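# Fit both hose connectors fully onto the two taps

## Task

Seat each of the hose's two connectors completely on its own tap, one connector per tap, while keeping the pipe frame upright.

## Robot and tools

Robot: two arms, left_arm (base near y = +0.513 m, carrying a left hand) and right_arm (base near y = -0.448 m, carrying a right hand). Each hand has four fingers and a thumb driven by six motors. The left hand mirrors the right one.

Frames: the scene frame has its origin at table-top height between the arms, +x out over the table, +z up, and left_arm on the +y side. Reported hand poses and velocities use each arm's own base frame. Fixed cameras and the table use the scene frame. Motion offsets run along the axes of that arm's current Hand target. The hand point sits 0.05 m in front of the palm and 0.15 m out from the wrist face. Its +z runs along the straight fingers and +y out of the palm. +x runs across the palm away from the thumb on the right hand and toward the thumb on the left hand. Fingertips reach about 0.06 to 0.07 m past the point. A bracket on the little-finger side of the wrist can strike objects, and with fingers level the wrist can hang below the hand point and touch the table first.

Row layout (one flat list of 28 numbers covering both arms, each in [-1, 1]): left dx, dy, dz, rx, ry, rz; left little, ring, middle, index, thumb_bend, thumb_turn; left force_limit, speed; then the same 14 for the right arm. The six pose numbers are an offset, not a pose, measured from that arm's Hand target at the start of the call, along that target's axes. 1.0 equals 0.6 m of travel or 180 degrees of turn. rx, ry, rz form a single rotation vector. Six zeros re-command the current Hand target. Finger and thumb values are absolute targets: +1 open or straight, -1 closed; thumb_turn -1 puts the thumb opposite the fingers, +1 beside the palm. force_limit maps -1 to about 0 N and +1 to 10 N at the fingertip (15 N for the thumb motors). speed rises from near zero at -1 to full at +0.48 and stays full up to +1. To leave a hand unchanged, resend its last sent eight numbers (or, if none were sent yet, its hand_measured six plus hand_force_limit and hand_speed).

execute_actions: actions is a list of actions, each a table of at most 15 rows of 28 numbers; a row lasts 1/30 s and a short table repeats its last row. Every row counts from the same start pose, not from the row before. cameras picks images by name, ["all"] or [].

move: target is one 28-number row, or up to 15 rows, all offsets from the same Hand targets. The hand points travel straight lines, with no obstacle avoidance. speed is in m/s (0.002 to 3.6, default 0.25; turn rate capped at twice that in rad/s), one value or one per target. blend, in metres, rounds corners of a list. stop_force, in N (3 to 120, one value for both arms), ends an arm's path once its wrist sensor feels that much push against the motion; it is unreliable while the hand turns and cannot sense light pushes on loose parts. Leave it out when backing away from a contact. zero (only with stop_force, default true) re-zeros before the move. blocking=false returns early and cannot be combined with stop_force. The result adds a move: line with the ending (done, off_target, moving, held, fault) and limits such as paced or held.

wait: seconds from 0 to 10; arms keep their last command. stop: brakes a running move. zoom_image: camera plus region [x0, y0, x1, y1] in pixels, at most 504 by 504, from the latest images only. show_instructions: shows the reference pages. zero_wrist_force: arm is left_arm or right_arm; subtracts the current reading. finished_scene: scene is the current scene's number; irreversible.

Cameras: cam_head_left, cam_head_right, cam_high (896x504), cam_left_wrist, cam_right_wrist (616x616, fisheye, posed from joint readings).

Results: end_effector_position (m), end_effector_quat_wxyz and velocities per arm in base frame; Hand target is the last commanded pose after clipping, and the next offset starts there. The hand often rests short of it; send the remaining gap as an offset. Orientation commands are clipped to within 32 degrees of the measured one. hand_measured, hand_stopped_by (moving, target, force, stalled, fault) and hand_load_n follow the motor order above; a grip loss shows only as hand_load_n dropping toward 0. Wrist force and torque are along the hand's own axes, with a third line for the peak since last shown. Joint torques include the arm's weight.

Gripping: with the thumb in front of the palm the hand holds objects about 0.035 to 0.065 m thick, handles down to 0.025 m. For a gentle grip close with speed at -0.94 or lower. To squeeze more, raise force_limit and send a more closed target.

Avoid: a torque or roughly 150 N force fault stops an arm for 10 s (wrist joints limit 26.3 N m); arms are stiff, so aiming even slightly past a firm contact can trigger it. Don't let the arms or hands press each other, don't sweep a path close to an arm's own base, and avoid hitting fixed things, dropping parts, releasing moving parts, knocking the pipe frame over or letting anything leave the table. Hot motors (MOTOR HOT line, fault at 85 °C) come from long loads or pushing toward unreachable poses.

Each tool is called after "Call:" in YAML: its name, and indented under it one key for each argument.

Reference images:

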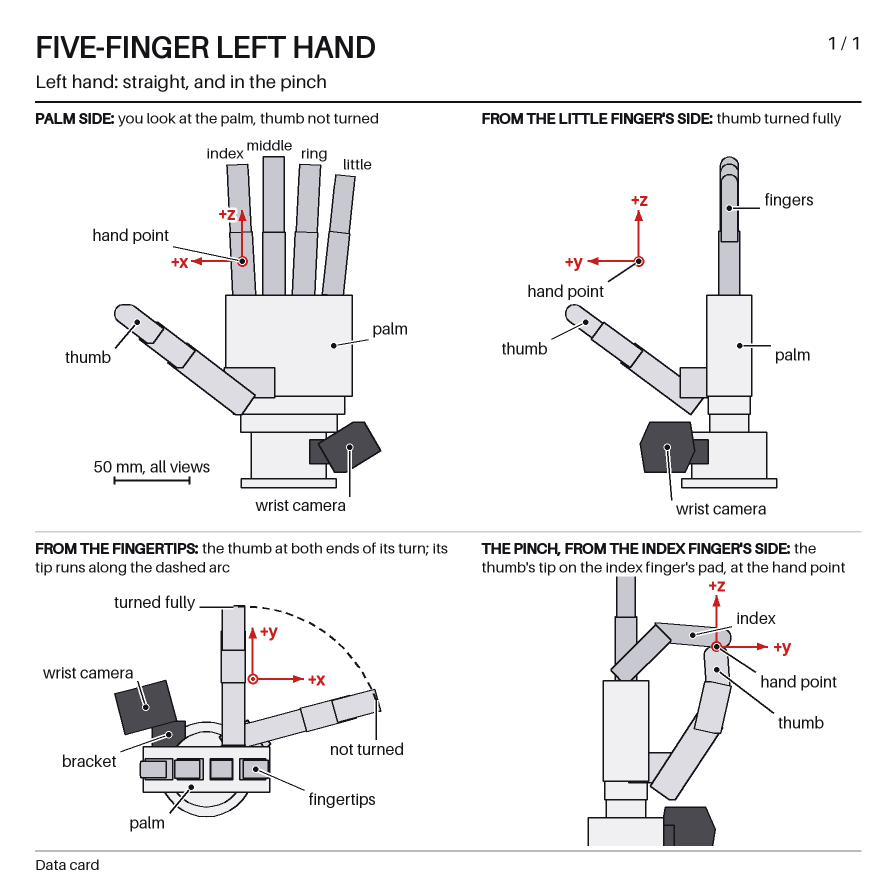

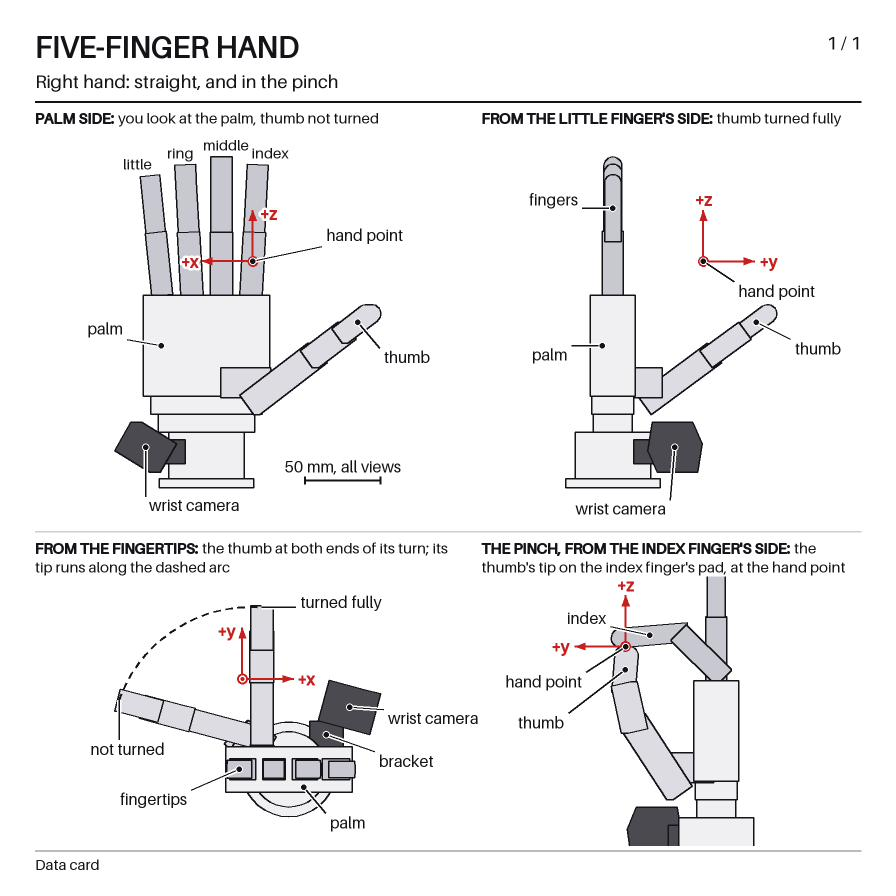

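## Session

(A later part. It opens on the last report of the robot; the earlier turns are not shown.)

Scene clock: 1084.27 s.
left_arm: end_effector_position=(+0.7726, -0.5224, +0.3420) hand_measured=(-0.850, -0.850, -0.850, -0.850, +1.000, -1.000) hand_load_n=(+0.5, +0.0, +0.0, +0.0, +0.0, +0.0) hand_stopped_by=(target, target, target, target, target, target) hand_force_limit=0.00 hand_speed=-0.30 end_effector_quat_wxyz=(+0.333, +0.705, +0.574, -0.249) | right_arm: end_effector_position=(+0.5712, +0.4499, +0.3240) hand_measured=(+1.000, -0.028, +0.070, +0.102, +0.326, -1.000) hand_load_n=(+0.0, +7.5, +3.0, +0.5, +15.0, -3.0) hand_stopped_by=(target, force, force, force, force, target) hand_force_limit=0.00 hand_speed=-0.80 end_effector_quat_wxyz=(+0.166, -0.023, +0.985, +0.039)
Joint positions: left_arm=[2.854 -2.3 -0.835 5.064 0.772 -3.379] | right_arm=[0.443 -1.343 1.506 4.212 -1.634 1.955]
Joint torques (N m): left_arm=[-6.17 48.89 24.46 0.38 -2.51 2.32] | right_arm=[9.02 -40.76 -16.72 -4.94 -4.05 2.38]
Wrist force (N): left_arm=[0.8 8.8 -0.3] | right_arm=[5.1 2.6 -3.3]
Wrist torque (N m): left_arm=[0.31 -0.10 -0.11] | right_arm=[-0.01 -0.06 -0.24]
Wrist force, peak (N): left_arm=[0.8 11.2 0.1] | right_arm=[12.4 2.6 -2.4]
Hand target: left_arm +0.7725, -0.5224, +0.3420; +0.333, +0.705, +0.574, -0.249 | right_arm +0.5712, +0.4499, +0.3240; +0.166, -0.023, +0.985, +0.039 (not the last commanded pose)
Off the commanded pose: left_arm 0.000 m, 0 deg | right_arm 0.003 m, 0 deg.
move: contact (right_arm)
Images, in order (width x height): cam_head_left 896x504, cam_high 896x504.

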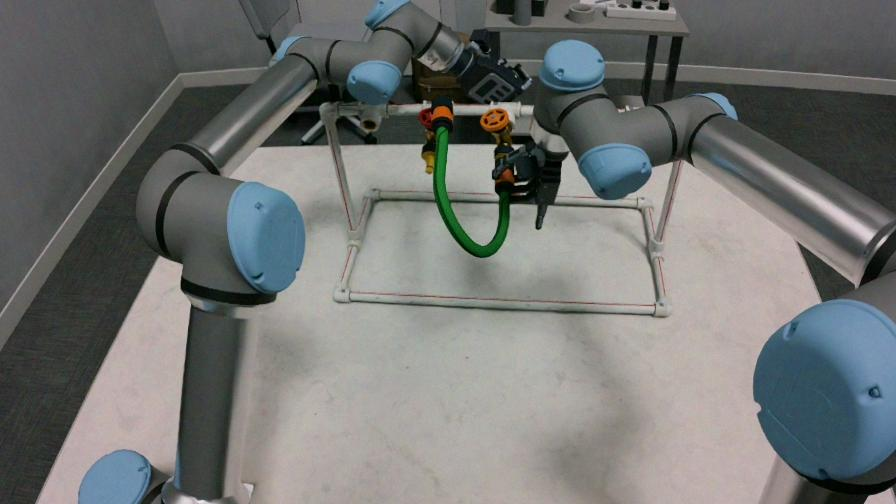

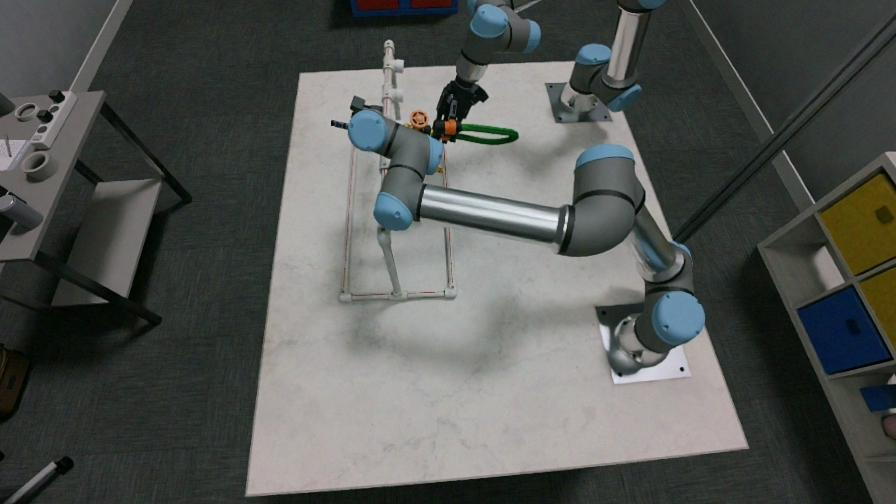

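Call:
move:
  target:
    - [0,0,0,0,0,0,-0.85,-0.85,-0.85,-0.85,1,-1,0,-0.3,-0.0249,-0.0014,0.0008,0,0,0,1,-0.72,-0.72,-0.72,-0.32,-1,0.0,-0.8]
  speed: 0.012
  stop_force: 14
  cameras: ["cam_head_left","cam_high","cam_head_right"]

Call:
zoom_image:
  camera: "cam_high"
  region: [415, 110, 471, 145]

Call:
zoom_image:
  camera: "cam_head_left"
  region: [480, 125, 536, 205]

Scene clock: 1089.90 s.
left_arm: end_effector_position=(+0.7725, -0.5224, +0.3420) hand_measured=(-0.850, -0.850, -0.850, -0.850, +1.000, -1.000) hand_load_n=(+0.0, +0.0, +0.0, +0.0, +0.0, +0.0) hand_stopped_by=(target, target, target, target, target, target) hand_force_limit=0.00 hand_speed=-0.30 end_effector_quat_wxyz=(+0.333, +0.705, +0.574, -0.249) | right_arm: end_effector_position=(+0.5734, +0.4499, +0.3247) hand_measured=(+1.000, -0.028, +0.070, +0.102, +0.326, -1.000) hand_load_n=(+0.0, +7.5, +3.0, +0.0, +14.5, -6.0) hand_stopped_by=(target, force, force, force, force, target) hand_force_limit=0.00 hand_speed=-0.80 end_effector_quat_wxyz=(+0.166, -0.023, +0.985, +0.039)
Joint positions: left_arm=[2.854 -2.3 -0.835 5.064 0.772 -3.379] | right_arm=[0.441 -1.339 1.5 4.215 -1.633 1.954]
Joint torques (N m): left_arm=[-12.6 61.14 12.42 0.55 -2.51 0.26] | right_arm=[4.55 -42.01 -20.95 -7.33 -4.9 2.82]
Wrist force (N): left_arm=[1.5 17.1 0.7] | right_arm=[13.7 3.8 -2.0]
Wrist torque (N m): left_arm=[0.47 -0.10 -0.21] | right_arm=[0.04 0.00 -0.23]
Wrist force, peak (N): left_arm=[2.0 20.3 1.4] | right_arm=[20.2 3.9 -1.3]
Hand target: left_arm +0.7725, -0.5224, +0.3420; +0.333, +0.705, +0.574, -0.249 | right_arm +0.5734, +0.4499, +0.3247; +0.166, -0.023, +0.985, +0.039 (not the last commanded pose)
Off the commanded pose: left_arm 0.000 m, 0 deg | right_arm 0.013 m, 0 deg.
move: contact (right_arm)
Images, in order (width x height): cam_head_left 896x504, cam_head_right 896x504, cam_high 896x504.

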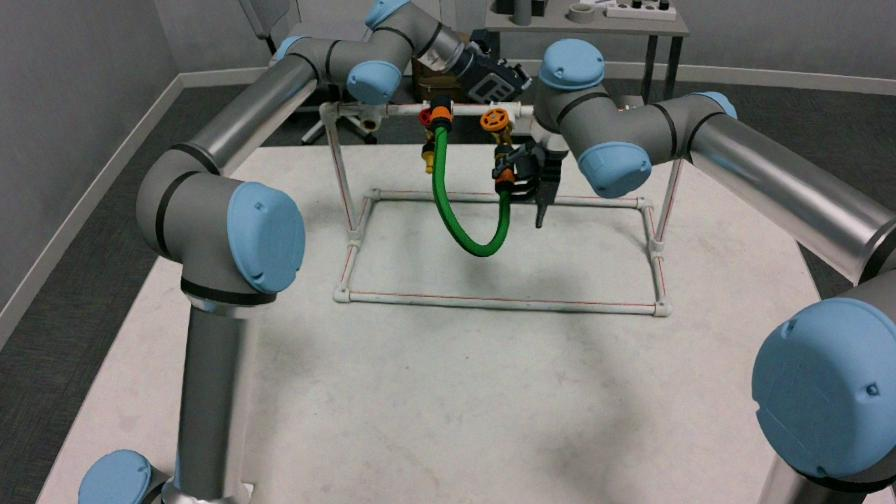

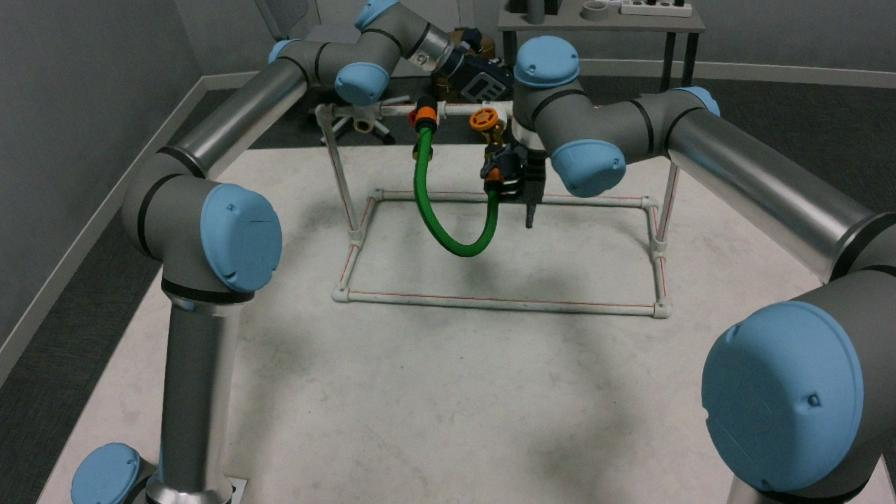

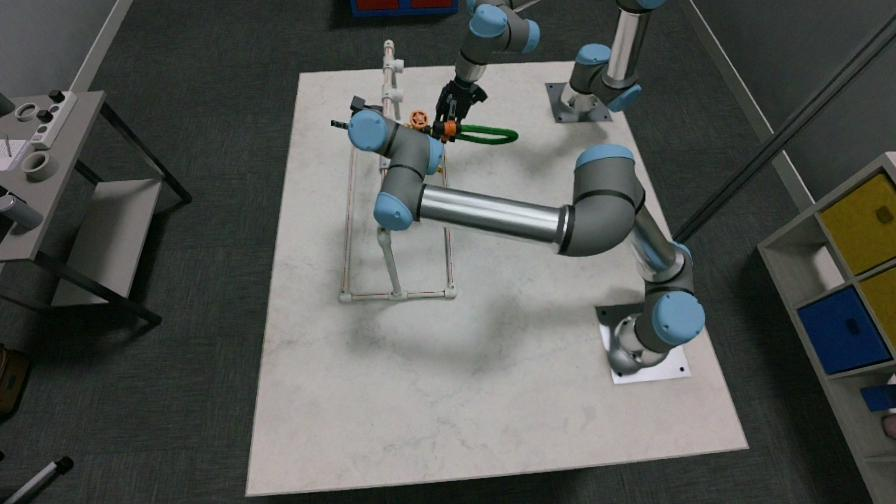

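Scaled by 9.000 from the camera's 896x504 image, which has a finer 1280x720 frame.

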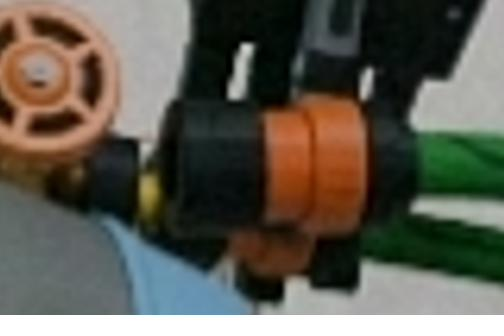

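Scaled by 6.300 from the camera's 896x504 image, which has a finer 1280x720 frame.

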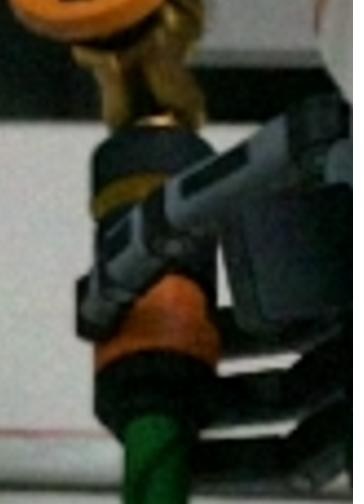

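Call:
zoom_image:
  camera: "cam_head_left"
  region: [488, 138, 520, 170]

Call:
zoom_image:
  camera: "cam_head_right"
  region: [474, 138, 514, 178]

Call:
zoom_image:
  camera: "cam_head_left"
  region: [416, 138, 448, 170]

Call:
zoom_image:
  camera: "cam_high"
  region: [420, 118, 450, 143]

Scaled by 15.750 from the camera's 896x504 image, which has a finer 1280x720 frame.

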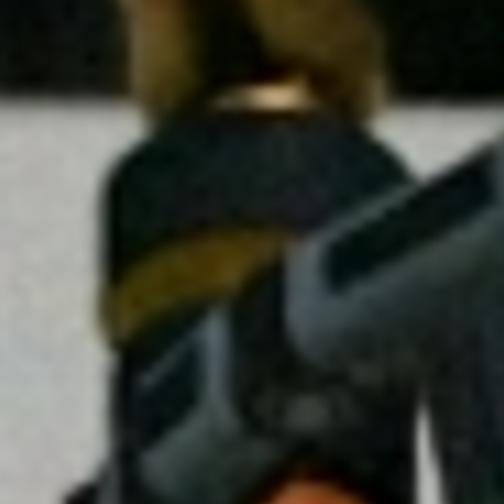

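Scaled by 12.600 from the camera's 896x504 image, which has a finer 1280x720 frame.

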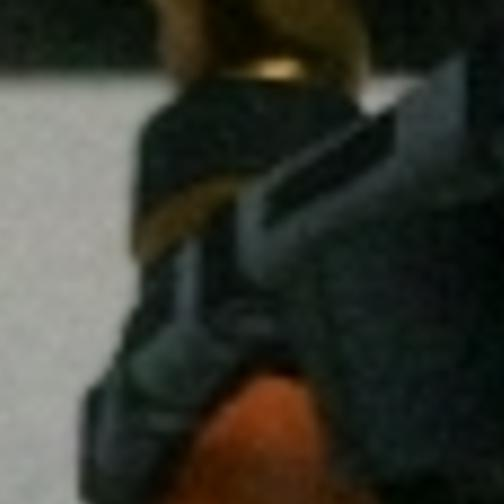

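Scaled by 15.750 from the camera's 896x504 image, which has a finer 1280x720 frame.

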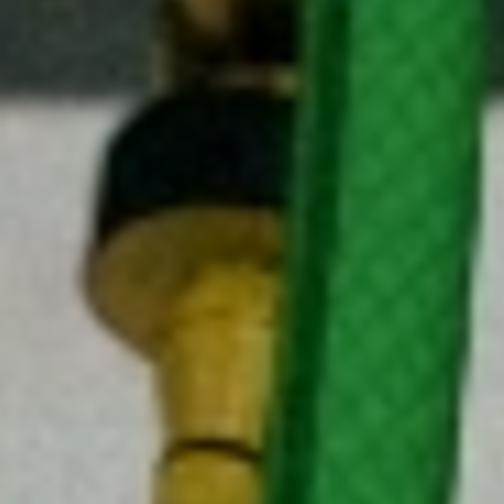

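Scaled by 16.800 from the camera's 896x504 image, which has a finer 1280x720 frame.

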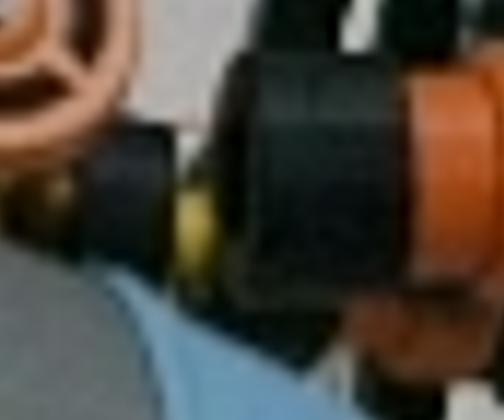

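Call:
zoom_image:
  camera: "cam_head_left"
  region: [400, 80, 480, 180]

Call:
zoom_image:
  camera: "cam_high"
  region: [400, 100, 480, 180]

Scaled by 5.040 from the camera's 896x504 image, which has a finer 1280x720 frame.

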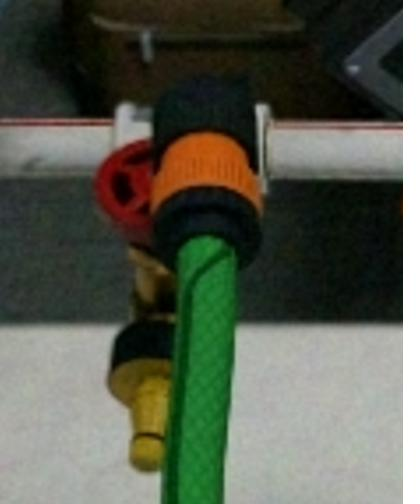

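Scaled by 6.300 from the camera's 896x504 image, which has a finer 1280x720 frame.

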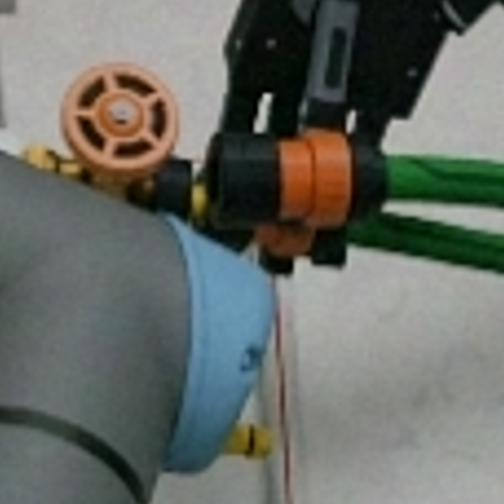

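Call:
move:
  target:
    - [0,0,0,0,0,0,-0.85,-0.85,-0.85,-0.85,1,-1,0,-0.3,-0.0005,0.0022,-0.0010,0,0,0,1,-0.72,-0.72,-0.72,-0.32,-1,0.0,-0.8]
  speed: 0.01

Call:
move:
  target:
    - [0,0,0,0,0,0,-0.85,-0.85,-0.85,-0.85,1,-1,0,-0.3,-0.0249,-0.0014,0.0008,0,0,0,1,-0.72,-0.72,-0.72,-0.32,-1,0.0,-0.8]
  speed: 0.012
  stop_force: 24
  cameras: ["cam_head_left","cam_high","cam_head_right"]

Call:
zoom_image:
  camera: "cam_head_left"
  region: [488, 138, 520, 170]

Call:
zoom_image:
  camera: "cam_high"
  region: [420, 118, 450, 143]

Scene clock: 1124.83 s.
left_arm: end_effector_position=(+0.7725, -0.5224, +0.3420) hand_measured=(-0.850, -0.850, -0.850, -0.850, +1.000, -1.000) hand_load_n=(+0.0, +0.0, +0.0, +0.0, +0.0, +0.0) hand_stopped_by=(target, target, target, target, target, target) hand_force_limit=0.00 hand_speed=-0.30 end_effector_quat_wxyz=(+0.333, +0.705, +0.574, -0.249) | right_arm: end_effector_position=(+0.5734, +0.4511, +0.3254) hand_measured=(+1.000, -0.028, +0.072, +0.102, +0.326, -1.000) hand_load_n=(+0.0, +9.0, +6.0, +2.0, +11.5, -5.0) hand_stopped_by=(target, force, force, force, force, target) hand_force_limit=0.00 hand_speed=-0.80 end_effector_quat_wxyz=(+0.166, -0.023, +0.985, +0.039)
Joint positions: left_arm=[2.854 -2.3 -0.835 5.064 0.772 -3.379] | right_arm=[0.443 -1.337 1.496 4.217 -1.634 1.956]
Joint torques (N m): left_arm=[-12.81 61.69 12.43 0.58 -2.51 -1.3] | right_arm=[6.75 -29.32 -43.04 -6.09 -3.21 2.91]
Wrist force (N): left_arm=[5.3 16.9 -4.2] | right_arm=[19.3 -6.5 3.3]
Wrist torque (N m): left_arm=[0.83 -0.30 0.08] | right_arm=[-0.20 0.06 -0.39]
Wrist force, peak (N): left_arm=[2.1 18.3 0.3] | right_arm=[19.3 -6.5 3.3]
Hand target: left_arm +0.7725, -0.5224, +0.3420; +0.333, +0.705, +0.574, -0.249 | right_arm +0.5734, +0.4512, +0.3255; +0.166, -0.023, +0.985, +0.039
Off the commanded pose: left_arm 0.000 m, 0 deg | right_arm 0.000 m, 0 deg.
move: done

Scene clock: 1126.90 s.
left_arm: end_effector_position=(+0.7725, -0.5224, +0.3420) hand_measured=(-0.850, -0.850, -0.850, -0.850, +1.000, -1.000) hand_load_n=(+0.0, +0.0, +0.0, +0.0, -0.5, +0.0) hand_stopped_by=(target, target, target, target, target, target) hand_force_limit=0.00 hand_speed=-0.30 end_effector_quat_wxyz=(+0.333, +0.705, +0.574, -0.249) | right_arm: end_effector_position=(+0.5821, +0.4509, +0.3278) hand_measured=(+1.000, -0.028, +0.072, +0.102, +0.326, -1.000) hand_load_n=(+0.0, +12.0, +5.0, +0.0, +12.0, -5.5) hand_stopped_by=(target, force, force, force, force, target) hand_force_limit=0.00 hand_speed=-0.80 end_effector_quat_wxyz=(+0.165, -0.024, +0.985, +0.039)
Joint positions: left_arm=[2.854 -2.3 -0.835 5.064 0.772 -3.379] | right_arm=[0.436 -1.321 1.468 4.23 -1.631 1.949]
Joint torques (N m): left_arm=[-26.27 61.94 12.2 -3.29 -5.84 -2.35] | right_arm=[0.37 -50.04 -34.14 -13.89 -4.7 3.85]
Wrist force (N): left_arm=[8.1 32.3 -3.6] | right_arm=[34.1 -3.9 4.4]
Wrist torque (N m): left_arm=[1.25 -0.35 0.01] | right_arm=[-0.14 0.21 -0.38]
Wrist force, peak (N): left_arm=[10.2 42.5 -4.1] | right_arm=[44.6 -2.9 2.9]
Hand target: left_arm +0.7725, -0.5224, +0.3420; +0.333, +0.705, +0.574, -0.249 | right_arm +0.5824, +0.4510, +0.3281; +0.165, -0.024, +0.985, +0.039 (not the last commanded pose)
Off the commanded pose: left_arm 0.000 m, 0 deg | right_arm 0.006 m, 0 deg.
move: contact (right_arm)
Images, in order (width x height): cam_head_left 896x504, cam_head_right 896x504, cam_high 896x504.

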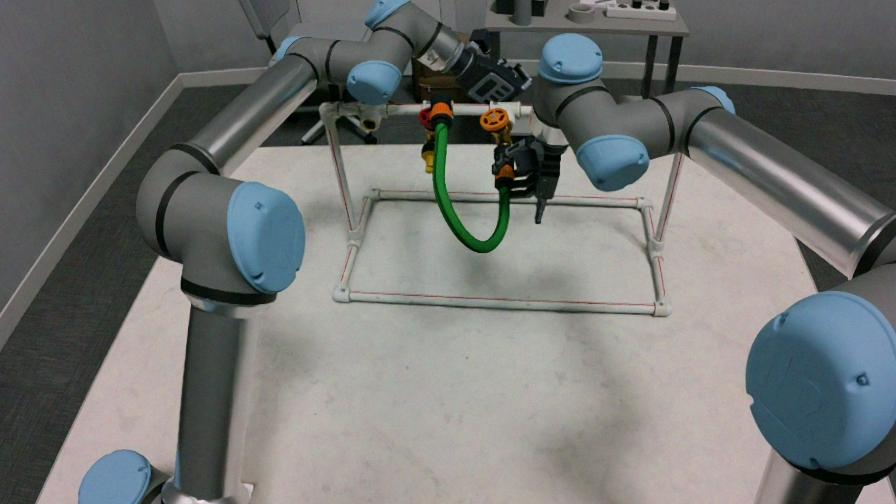

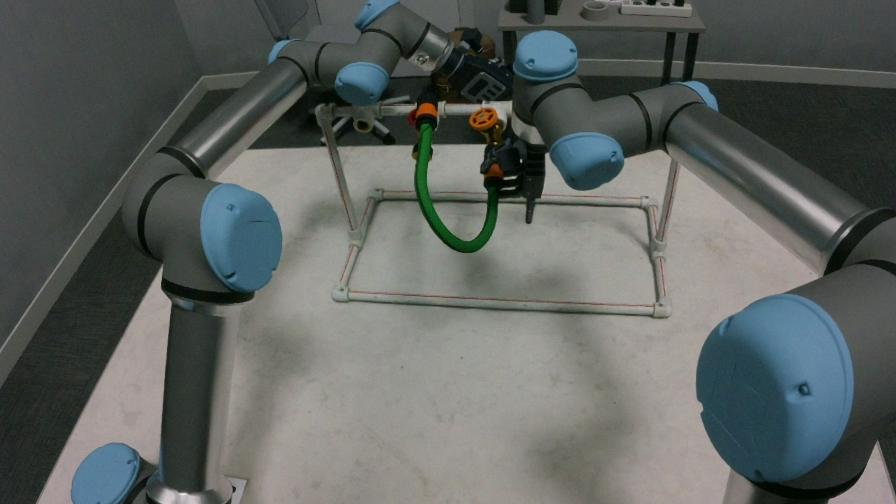

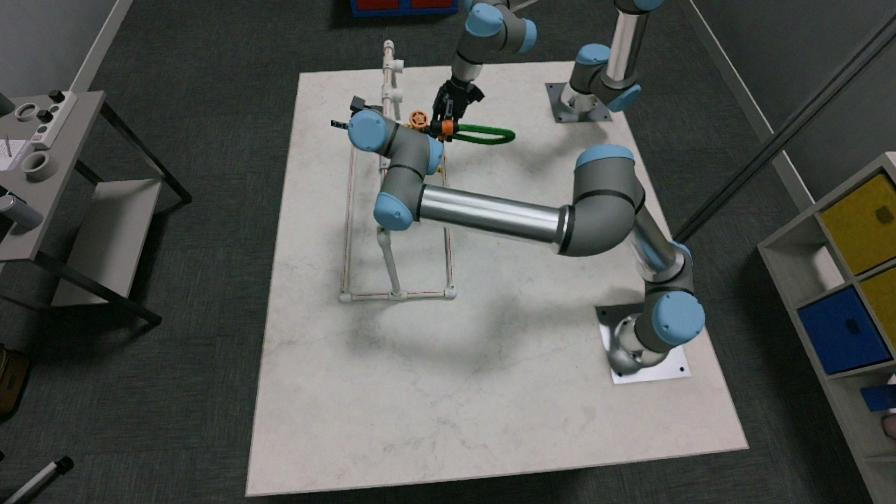

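Scaled by 15.750 from the camera's 896x504 image, which has a finer 1280x720 frame.

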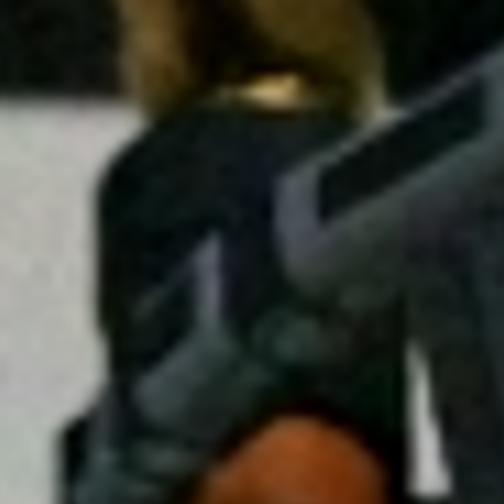

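Scaled by 16.800 from the camera's 896x504 image, which has a finer 1280x720 frame.

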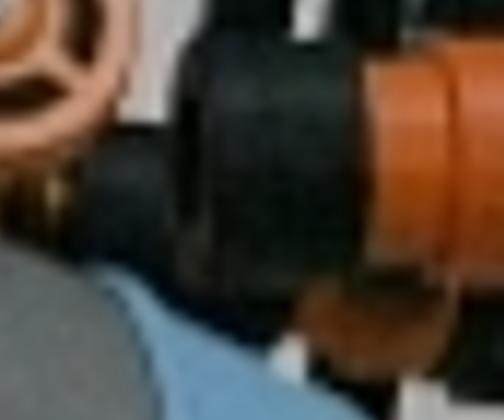

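Call:
move:
  target:
    - [0,0,0,0,0,0,-0.85,-0.85,-0.85,-0.85,1,-1,0,-0.3,0.0025,0.0001,-0.0001,0,0,0,1,-0.72,-0.72,-0.72,-0.32,-1,0.0,-0.8]
  speed: 0.01
  cameras: ["cam_head_left","cam_high","cam_head_right","cam_right_wrist"]

Call:
zoom_image:
  camera: "cam_head_left"
  region: [410, 80, 474, 144]

Call:
zoom_image:
  camera: "cam_head_right"
  region: [396, 80, 460, 144]

Call:
zoom_image:
  camera: "cam_right_wrist"
  region: [220, 230, 520, 530]

Scene clock: 1157.37 s.
left_arm: end_effector_position=(+0.7725, -0.5225, +0.3420) hand_measured=(-0.850, -0.850, -0.850, -0.850, +1.000, -1.000) hand_load_n=(+0.0, +0.0, +0.0, +0.0, +0.0, +0.0) hand_stopped_by=(target, target, target, target, target, target) hand_force_limit=0.00 hand_speed=-0.30 end_effector_quat_wxyz=(+0.333, +0.705, +0.574, -0.249) | right_arm: end_effector_position=(+0.5810, +0.4510, +0.3277) hand_measured=(+1.000, -0.028, +0.072, +0.102, +0.326, -1.000) hand_load_n=(+0.0, +11.5, +6.0, +1.0, +11.5, -3.5) hand_stopped_by=(target, force, force, force, force, target) hand_force_limit=0.00 hand_speed=-0.80 end_effector_quat_wxyz=(+0.165, -0.024, +0.985, +0.039)
Joint positions: left_arm=[2.854 -2.3 -0.835 5.064 0.772 -3.379] | right_arm=[0.437 -1.324 1.473 4.227 -1.631 1.95]
Joint torques (N m): left_arm=[-19.68 61.52 12.31 -1.73 -3.81 -3.13] | right_arm=[5.73 -49.12 -29.99 -11.19 -3.64 3.12]
Wrist force (N): left_arm=[4.7 18.4 -4.6] | right_arm=[20.5 -3.2 7.6]
Wrist torque (N m): left_arm=[0.91 -0.28 -0.01] | right_arm=[-0.13 0.01 -0.43]
Wrist force, peak (N): left_arm=[8.7 32.7 -4.3] | right_arm=[34.6 -4.8 5.0]
Hand target: left_arm +0.7725, -0.5224, +0.3420; +0.333, +0.705, +0.574, -0.249 | right_arm +0.5810, +0.4510, +0.3277; +0.165, -0.024, +0.985, +0.039
Off the commanded pose: left_arm 0.000 m, 0 deg | right_arm 0.000 m, 0 deg.
move: done
camera_calibration:
cam_right_wrist: T_world_to_cam=[[-0.32754, 0.944687, -0.0168434, -0.231623], [0.608844, 0.224662, 0.760813, -0.703678], [0.722514, 0.238941, -0.648753, -0.20177], [0, 0, 0, 1]] pos_world=[0.498346, 0.425112, 0.400566]
Images, in order (width x height): cam_head_left 896x504, cam_head_right 896x504, cam_high 896x504, cam_right_wrist 616x616.

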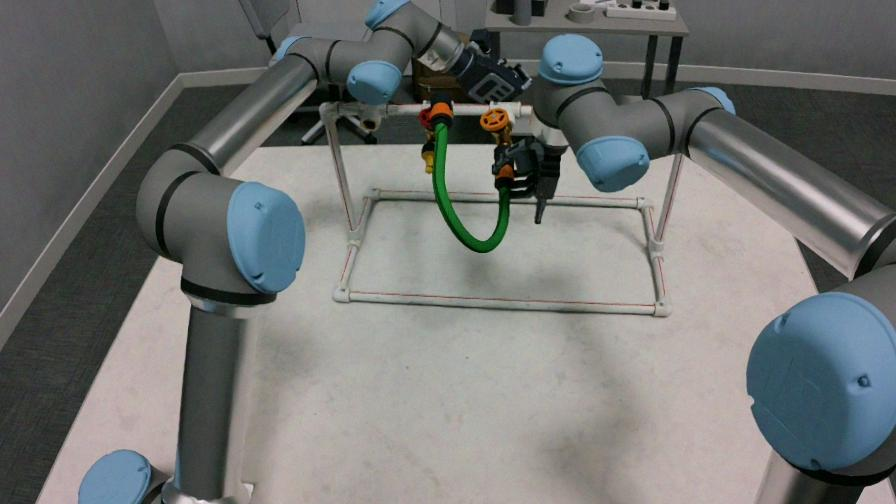

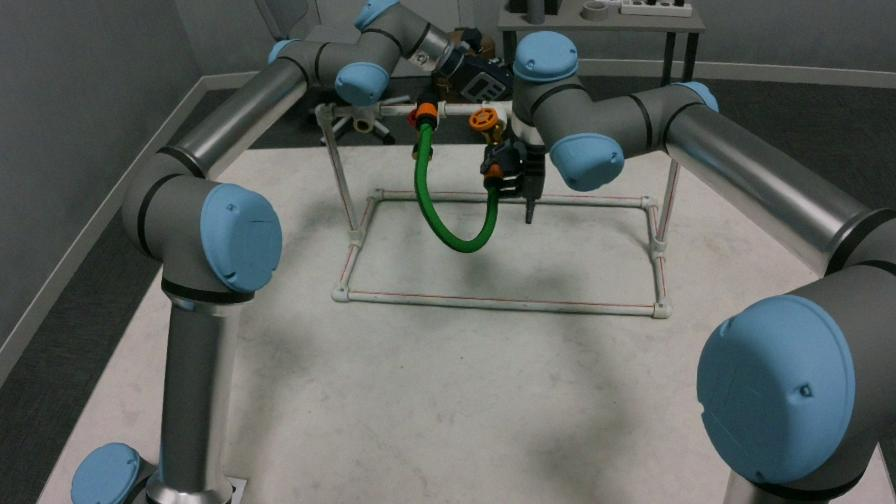

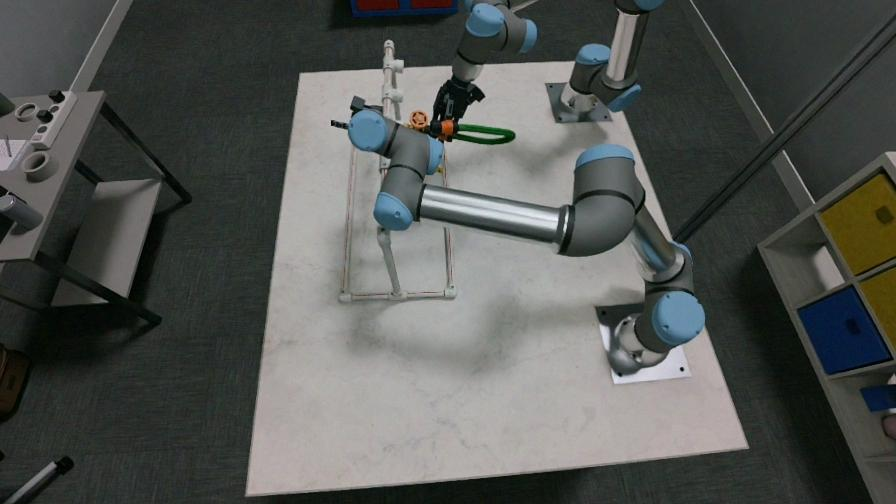

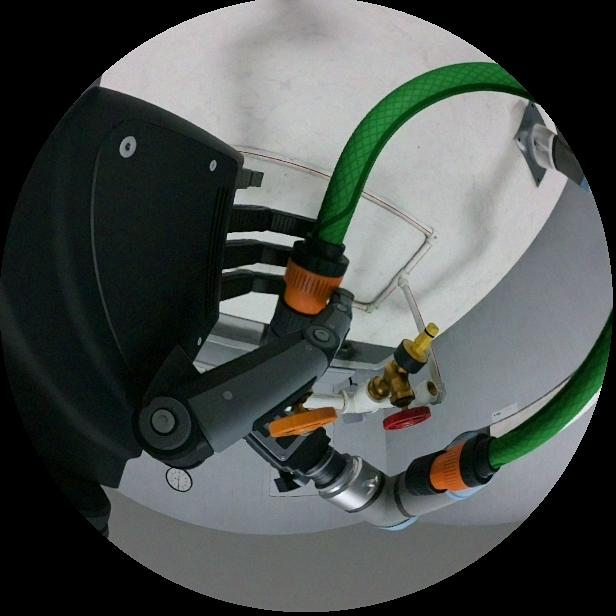

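Scaled by 7.875 from the camera's 896x504 image, which has a finer 1280x720 frame.

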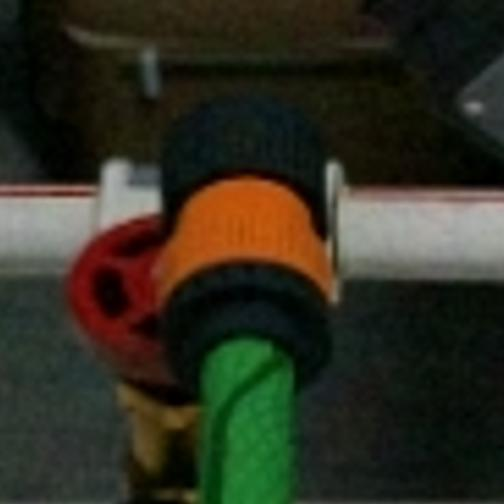

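Scaled by 7.875 from the camera's 896x504 image, which has a finer 1280x720 frame.

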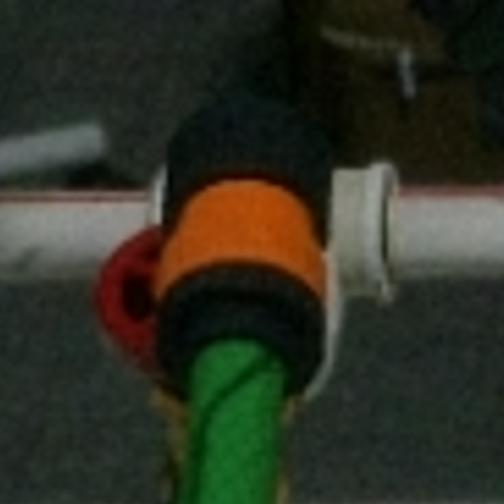

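Scaled by 1.680 from the camera's 616x616 image, which has a finer 880x880 frame.

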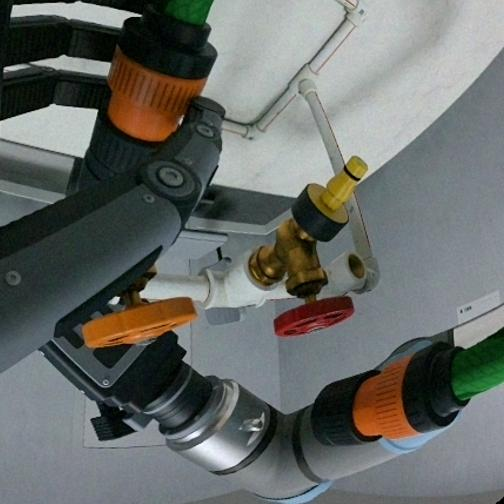

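Call:
move:
  target:
    - [0,0,0,0,0,0,-0.85,-0.85,-0.85,-0.85,1,-1,0,-0.3,0.0033,0.0002,0.0015,0,0,0,1,-0.72,-0.72,-0.72,-0.32,-1,0.0,-0.8]
  speed: 0.01

Call:
move:
  target:
    - [0,0,0,0,0,0,-0.85,-0.85,-0.85,-0.85,1,-1,0,-0.3,0,0,0,0,0,0,1,0.06,0.16,0.19,0.40,-1,0.0,-0.8]
  speed: 0.01
  cameras: ["cam_head_left","cam_head_right","cam_right_wrist"]

Scene clock: 1186.33 s.
left_arm: end_effector_position=(+0.7725, -0.5224, +0.3420) hand_measured=(-0.850, -0.850, -0.850, -0.850, +1.000, -1.000) hand_load_n=(+0.0, +0.0, +0.0, +0.0, +0.0, +0.0) hand_stopped_by=(target, target, target, target, target, target) hand_force_limit=0.00 hand_speed=-0.30 end_effector_quat_wxyz=(+0.333, +0.705, +0.574, -0.249) | right_arm: end_effector_position=(+0.5794, +0.4512, +0.3263) hand_measured=(+1.000, -0.028, +0.072, +0.102, +0.326, -1.000) hand_load_n=(+0.0, +6.5, +3.0, +0.5, +12.5, +1.0) hand_stopped_by=(target, force, force, force, force, target) hand_force_limit=0.00 hand_speed=-0.80 end_effector_quat_wxyz=(+0.165, -0.024, +0.985, +0.039)
Joint positions: left_arm=[2.854 -2.3 -0.835 5.064 0.772 -3.379] | right_arm=[0.439 -1.326 1.479 4.223 -1.632 1.951]
Joint torques (N m): left_arm=[-1.3 61.01 13.05 0.99 -1.7 -3] | right_arm=[11.91 -40.55 -14.57 -4.32 -3.17 1.9]
Wrist force (N): left_arm=[1.4 5.7 -3.8] | right_arm=[-0.6 1.1 -2.5]
Wrist torque (N m): left_arm=[0.48 -0.16 -0.01] | right_arm=[-0.06 -0.05 -0.26]
Wrist force, peak (N): left_arm=[5.0 18.2 -4.4] | right_arm=[20.7 -3.3 7.3]
Hand target: left_arm +0.7725, -0.5224, +0.3420; +0.333, +0.705, +0.574, -0.249 | right_arm +0.5794, +0.4512, +0.3262; +0.165, -0.024, +0.985, +0.039
Off the commanded pose: left_arm 0.000 m, 0 deg | right_arm 0.000 m, 0 deg.
move: done

Scene clock: 1186.87 s.
left_arm: end_effector_position=(+0.7725, -0.5224, +0.3420) hand_measured=(-0.850, -0.850, -0.850, -0.850, +1.000, -1.000) hand_load_n=(-0.5, +0.0, +0.0, +0.0, -0.5, +0.0) hand_stopped_by=(target, target, target, target, target, target) hand_force_limit=0.00 hand_speed=-0.30 end_effector_quat_wxyz=(+0.333, +0.705, +0.574, -0.249) | right_arm: end_effector_position=(+0.5794, +0.4512, +0.3262) hand_measured=(+1.000, +0.060, +0.160, +0.190, +0.400, -1.000) hand_load_n=(+0.0, +0.0, +0.0, +0.0, +0.0, +0.0) hand_stopped_by=(target, target, target, target, target, target) hand_force_limit=0.00 hand_speed=-0.80 end_effector_quat_wxyz=(+0.165, -0.024, +0.985, +0.039)
Joint positions: left_arm=[2.854 -2.3 -0.835 5.064 0.772 -3.379] | right_arm=[0.439 -1.326 1.479 4.223 -1.632 1.951]
Joint torques (N m): left_arm=[-0.75 61.72 12.97 1.06 -1.74 -3] | right_arm=[5.9 -41.83 -18.08 -4.33 -1.25 1.7]
Wrist force (N): left_arm=[0.1 5.1 -3.2] | right_arm=[0.5 -2.0 0.2]
Wrist torque (N m): left_arm=[0.51 -0.06 -0.10] | right_arm=[-0.20 0.07 -0.23]
Wrist force, peak (N): left_arm=[0.7 6.5 -4.4] | right_arm=[2.4 4.2 -1.4]
Hand target: left_arm +0.7725, -0.5224, +0.3420; +0.333, +0.705, +0.574, -0.249 | right_arm +0.5794, +0.4512, +0.3262; +0.165, -0.024, +0.985, +0.039
Off the commanded pose: left_arm 0.000 m, 0 deg | right_arm 0.000 m, 0 deg.
move: done
camera_calibration:
cam_right_wrist: T_world_to_cam=[[-0.32751, 0.944696, -0.0169531, -0.232274], [0.60884, 0.224727, 0.760797, -0.701543], [0.722531, 0.238847, -0.648769, -0.201501], [0, 0, 0, 1]] pos_world=[0.496646, 0.425212, 0.399066]
Images, in order (width x height): cam_head_left 896x504, cam_head_right 896x504, cam_right_wrist 616x616.

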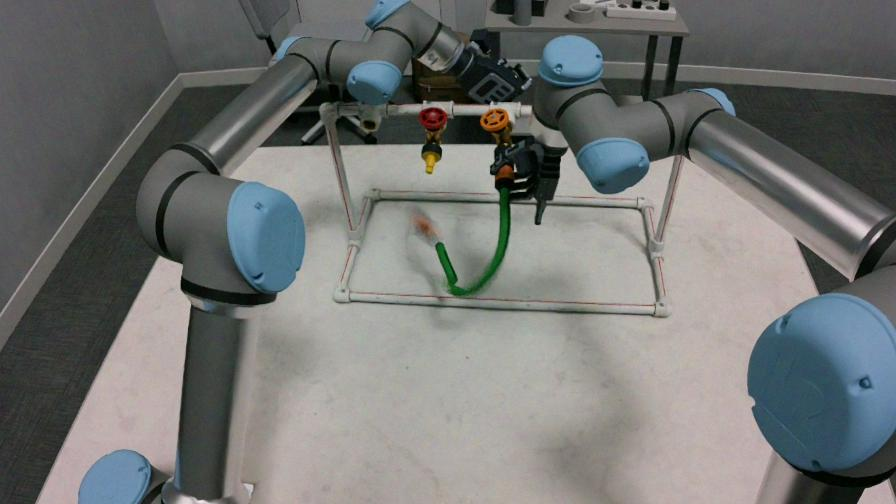

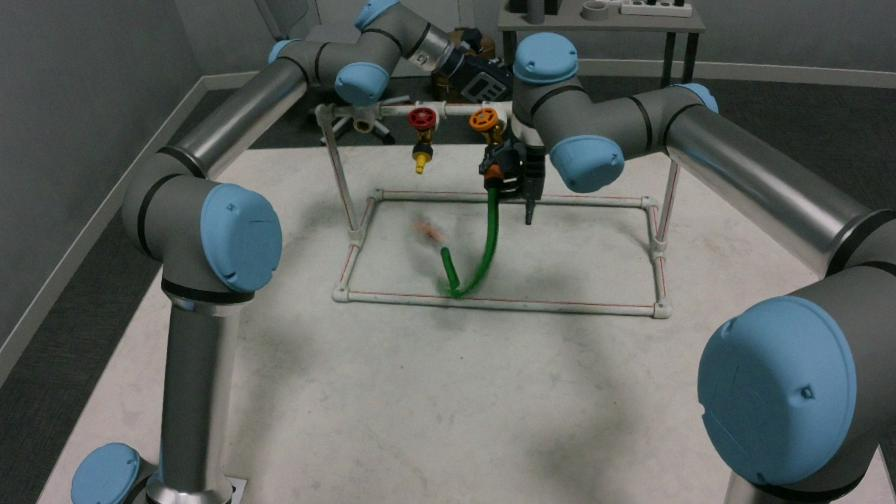

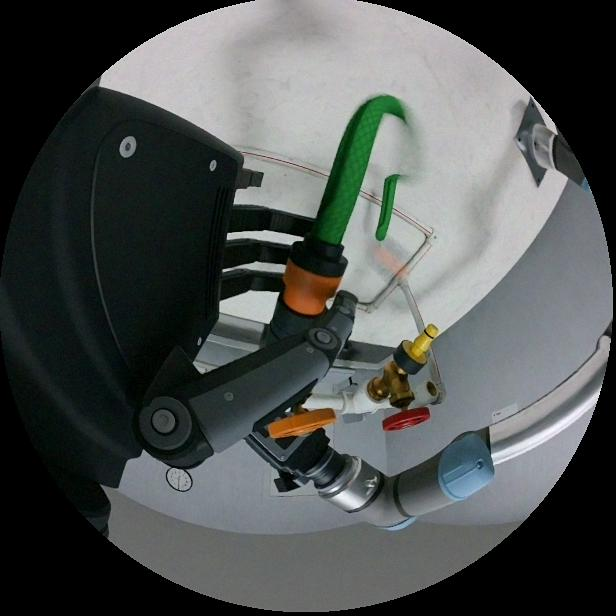

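Call:
wait:
  seconds: 1
  cameras: ["cam_head_left","cam_head_right","cam_right_wrist","cam_high"]

Call:
zoom_image:
  camera: "cam_head_left"
  region: [400, 80, 560, 320]

Scene clock: 1190.37 s.
left_arm: end_effector_position=(+0.7725, -0.5224, +0.3420) hand_measured=(-0.850, -0.850, -0.850, -0.850, +1.000, -1.000) hand_load_n=(+0.0, +0.0, +0.0, +0.0, +0.0, +0.0) hand_stopped_by=(target, target, target, target, target, target) hand_force_limit=0.00 hand_speed=-0.30 end_effector_quat_wxyz=(+0.333, +0.705, +0.574, -0.249) | right_arm: end_effector_position=(+0.5794, +0.4512, +0.3262) hand_measured=(+1.000, +0.060, +0.160, +0.190, +0.400, -1.000) hand_load_n=(+0.0, +0.0, +0.0, +0.0, +0.0, +0.0) hand_stopped_by=(target, target, target, target, target, target) hand_force_limit=0.00 hand_speed=-0.80 end_effector_quat_wxyz=(+0.165, -0.024, +0.985, +0.039)
Joint positions: left_arm=[2.854 -2.3 -0.835 5.064 0.772 -3.379] | right_arm=[0.439 -1.326 1.479 4.223 -1.632 1.951]
Joint torques (N m): left_arm=[-1.25 61.02 12.7 1.28 -1.67 -2.96] | right_arm=[-11.18 -40.69 -31.09 -4.41 1.58 0.49]
Wrist force (N): left_arm=[0.0 5.1 -3.0] | right_arm=[0.6 -2.0 0.1]
Wrist torque (N m): left_arm=[0.50 -0.02 -0.12] | right_arm=[-0.19 0.06 -0.23]
Wrist force, peak (N): left_arm=[-0.2 5.3 -3.5] | right_arm=[0.7 -2.1 0.0]
Hand target: left_arm +0.7725, -0.5224, +0.3420; +0.333, +0.705, +0.574, -0.249 | right_arm +0.5794, +0.4512, +0.3262; +0.165, -0.024, +0.985, +0.039
Off the commanded pose: left_arm 0.000 m, 0 deg | right_arm 0.000 m, 0 deg.
wait: 1.00 s; at rest from the start
camera_calibration:
cam_right_wrist: T_world_to_cam=[[-0.32752, 0.944695, -0.016818, -0.232322], [0.608855, 0.224631, 0.760813, -0.701516], [0.722514, 0.238942, -0.648753, -0.201539], [0, 0, 0, 1]] pos_world=[0.496646, 0.425212, 0.399066]
Images, in order (width x height): cam_head_left 896x504, cam_head_right 896x504, cam_high 896x504, cam_right_wrist 616x616.

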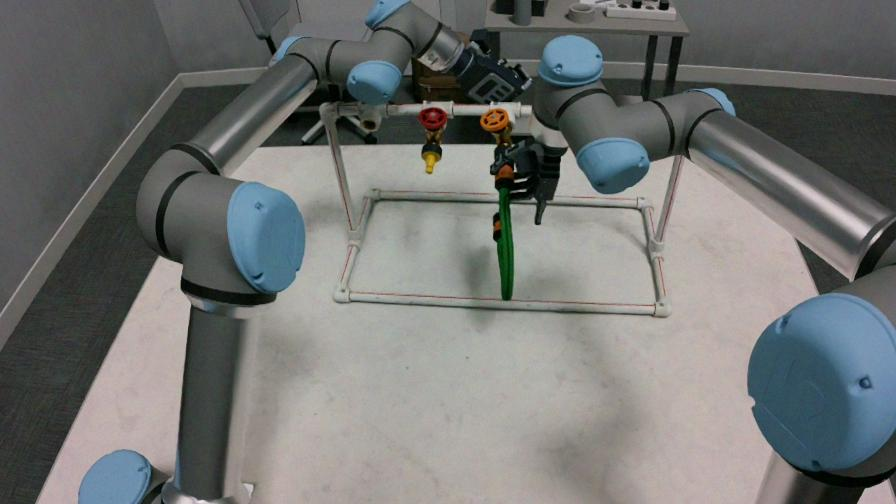

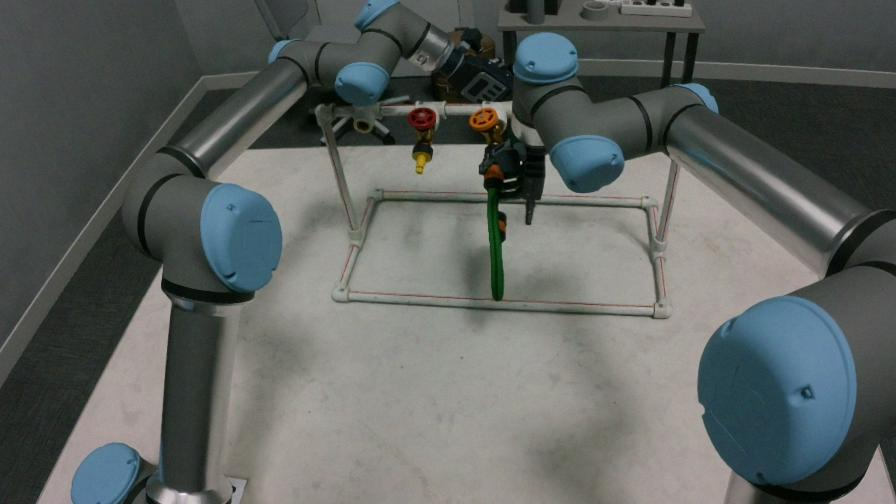

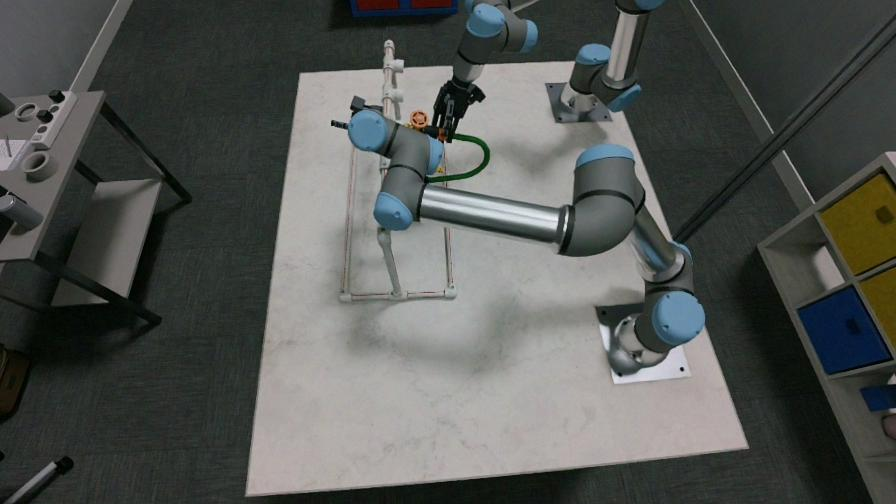

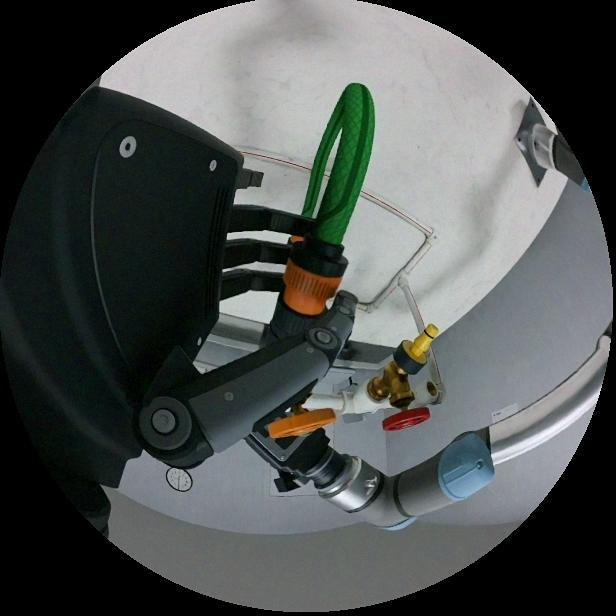

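Scaled by 2.100 from the camera's 896x504 image, which has a finer 1280x720 frame.

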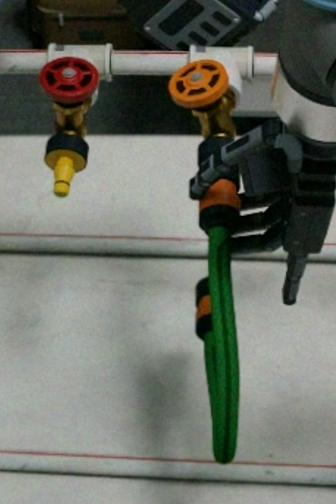

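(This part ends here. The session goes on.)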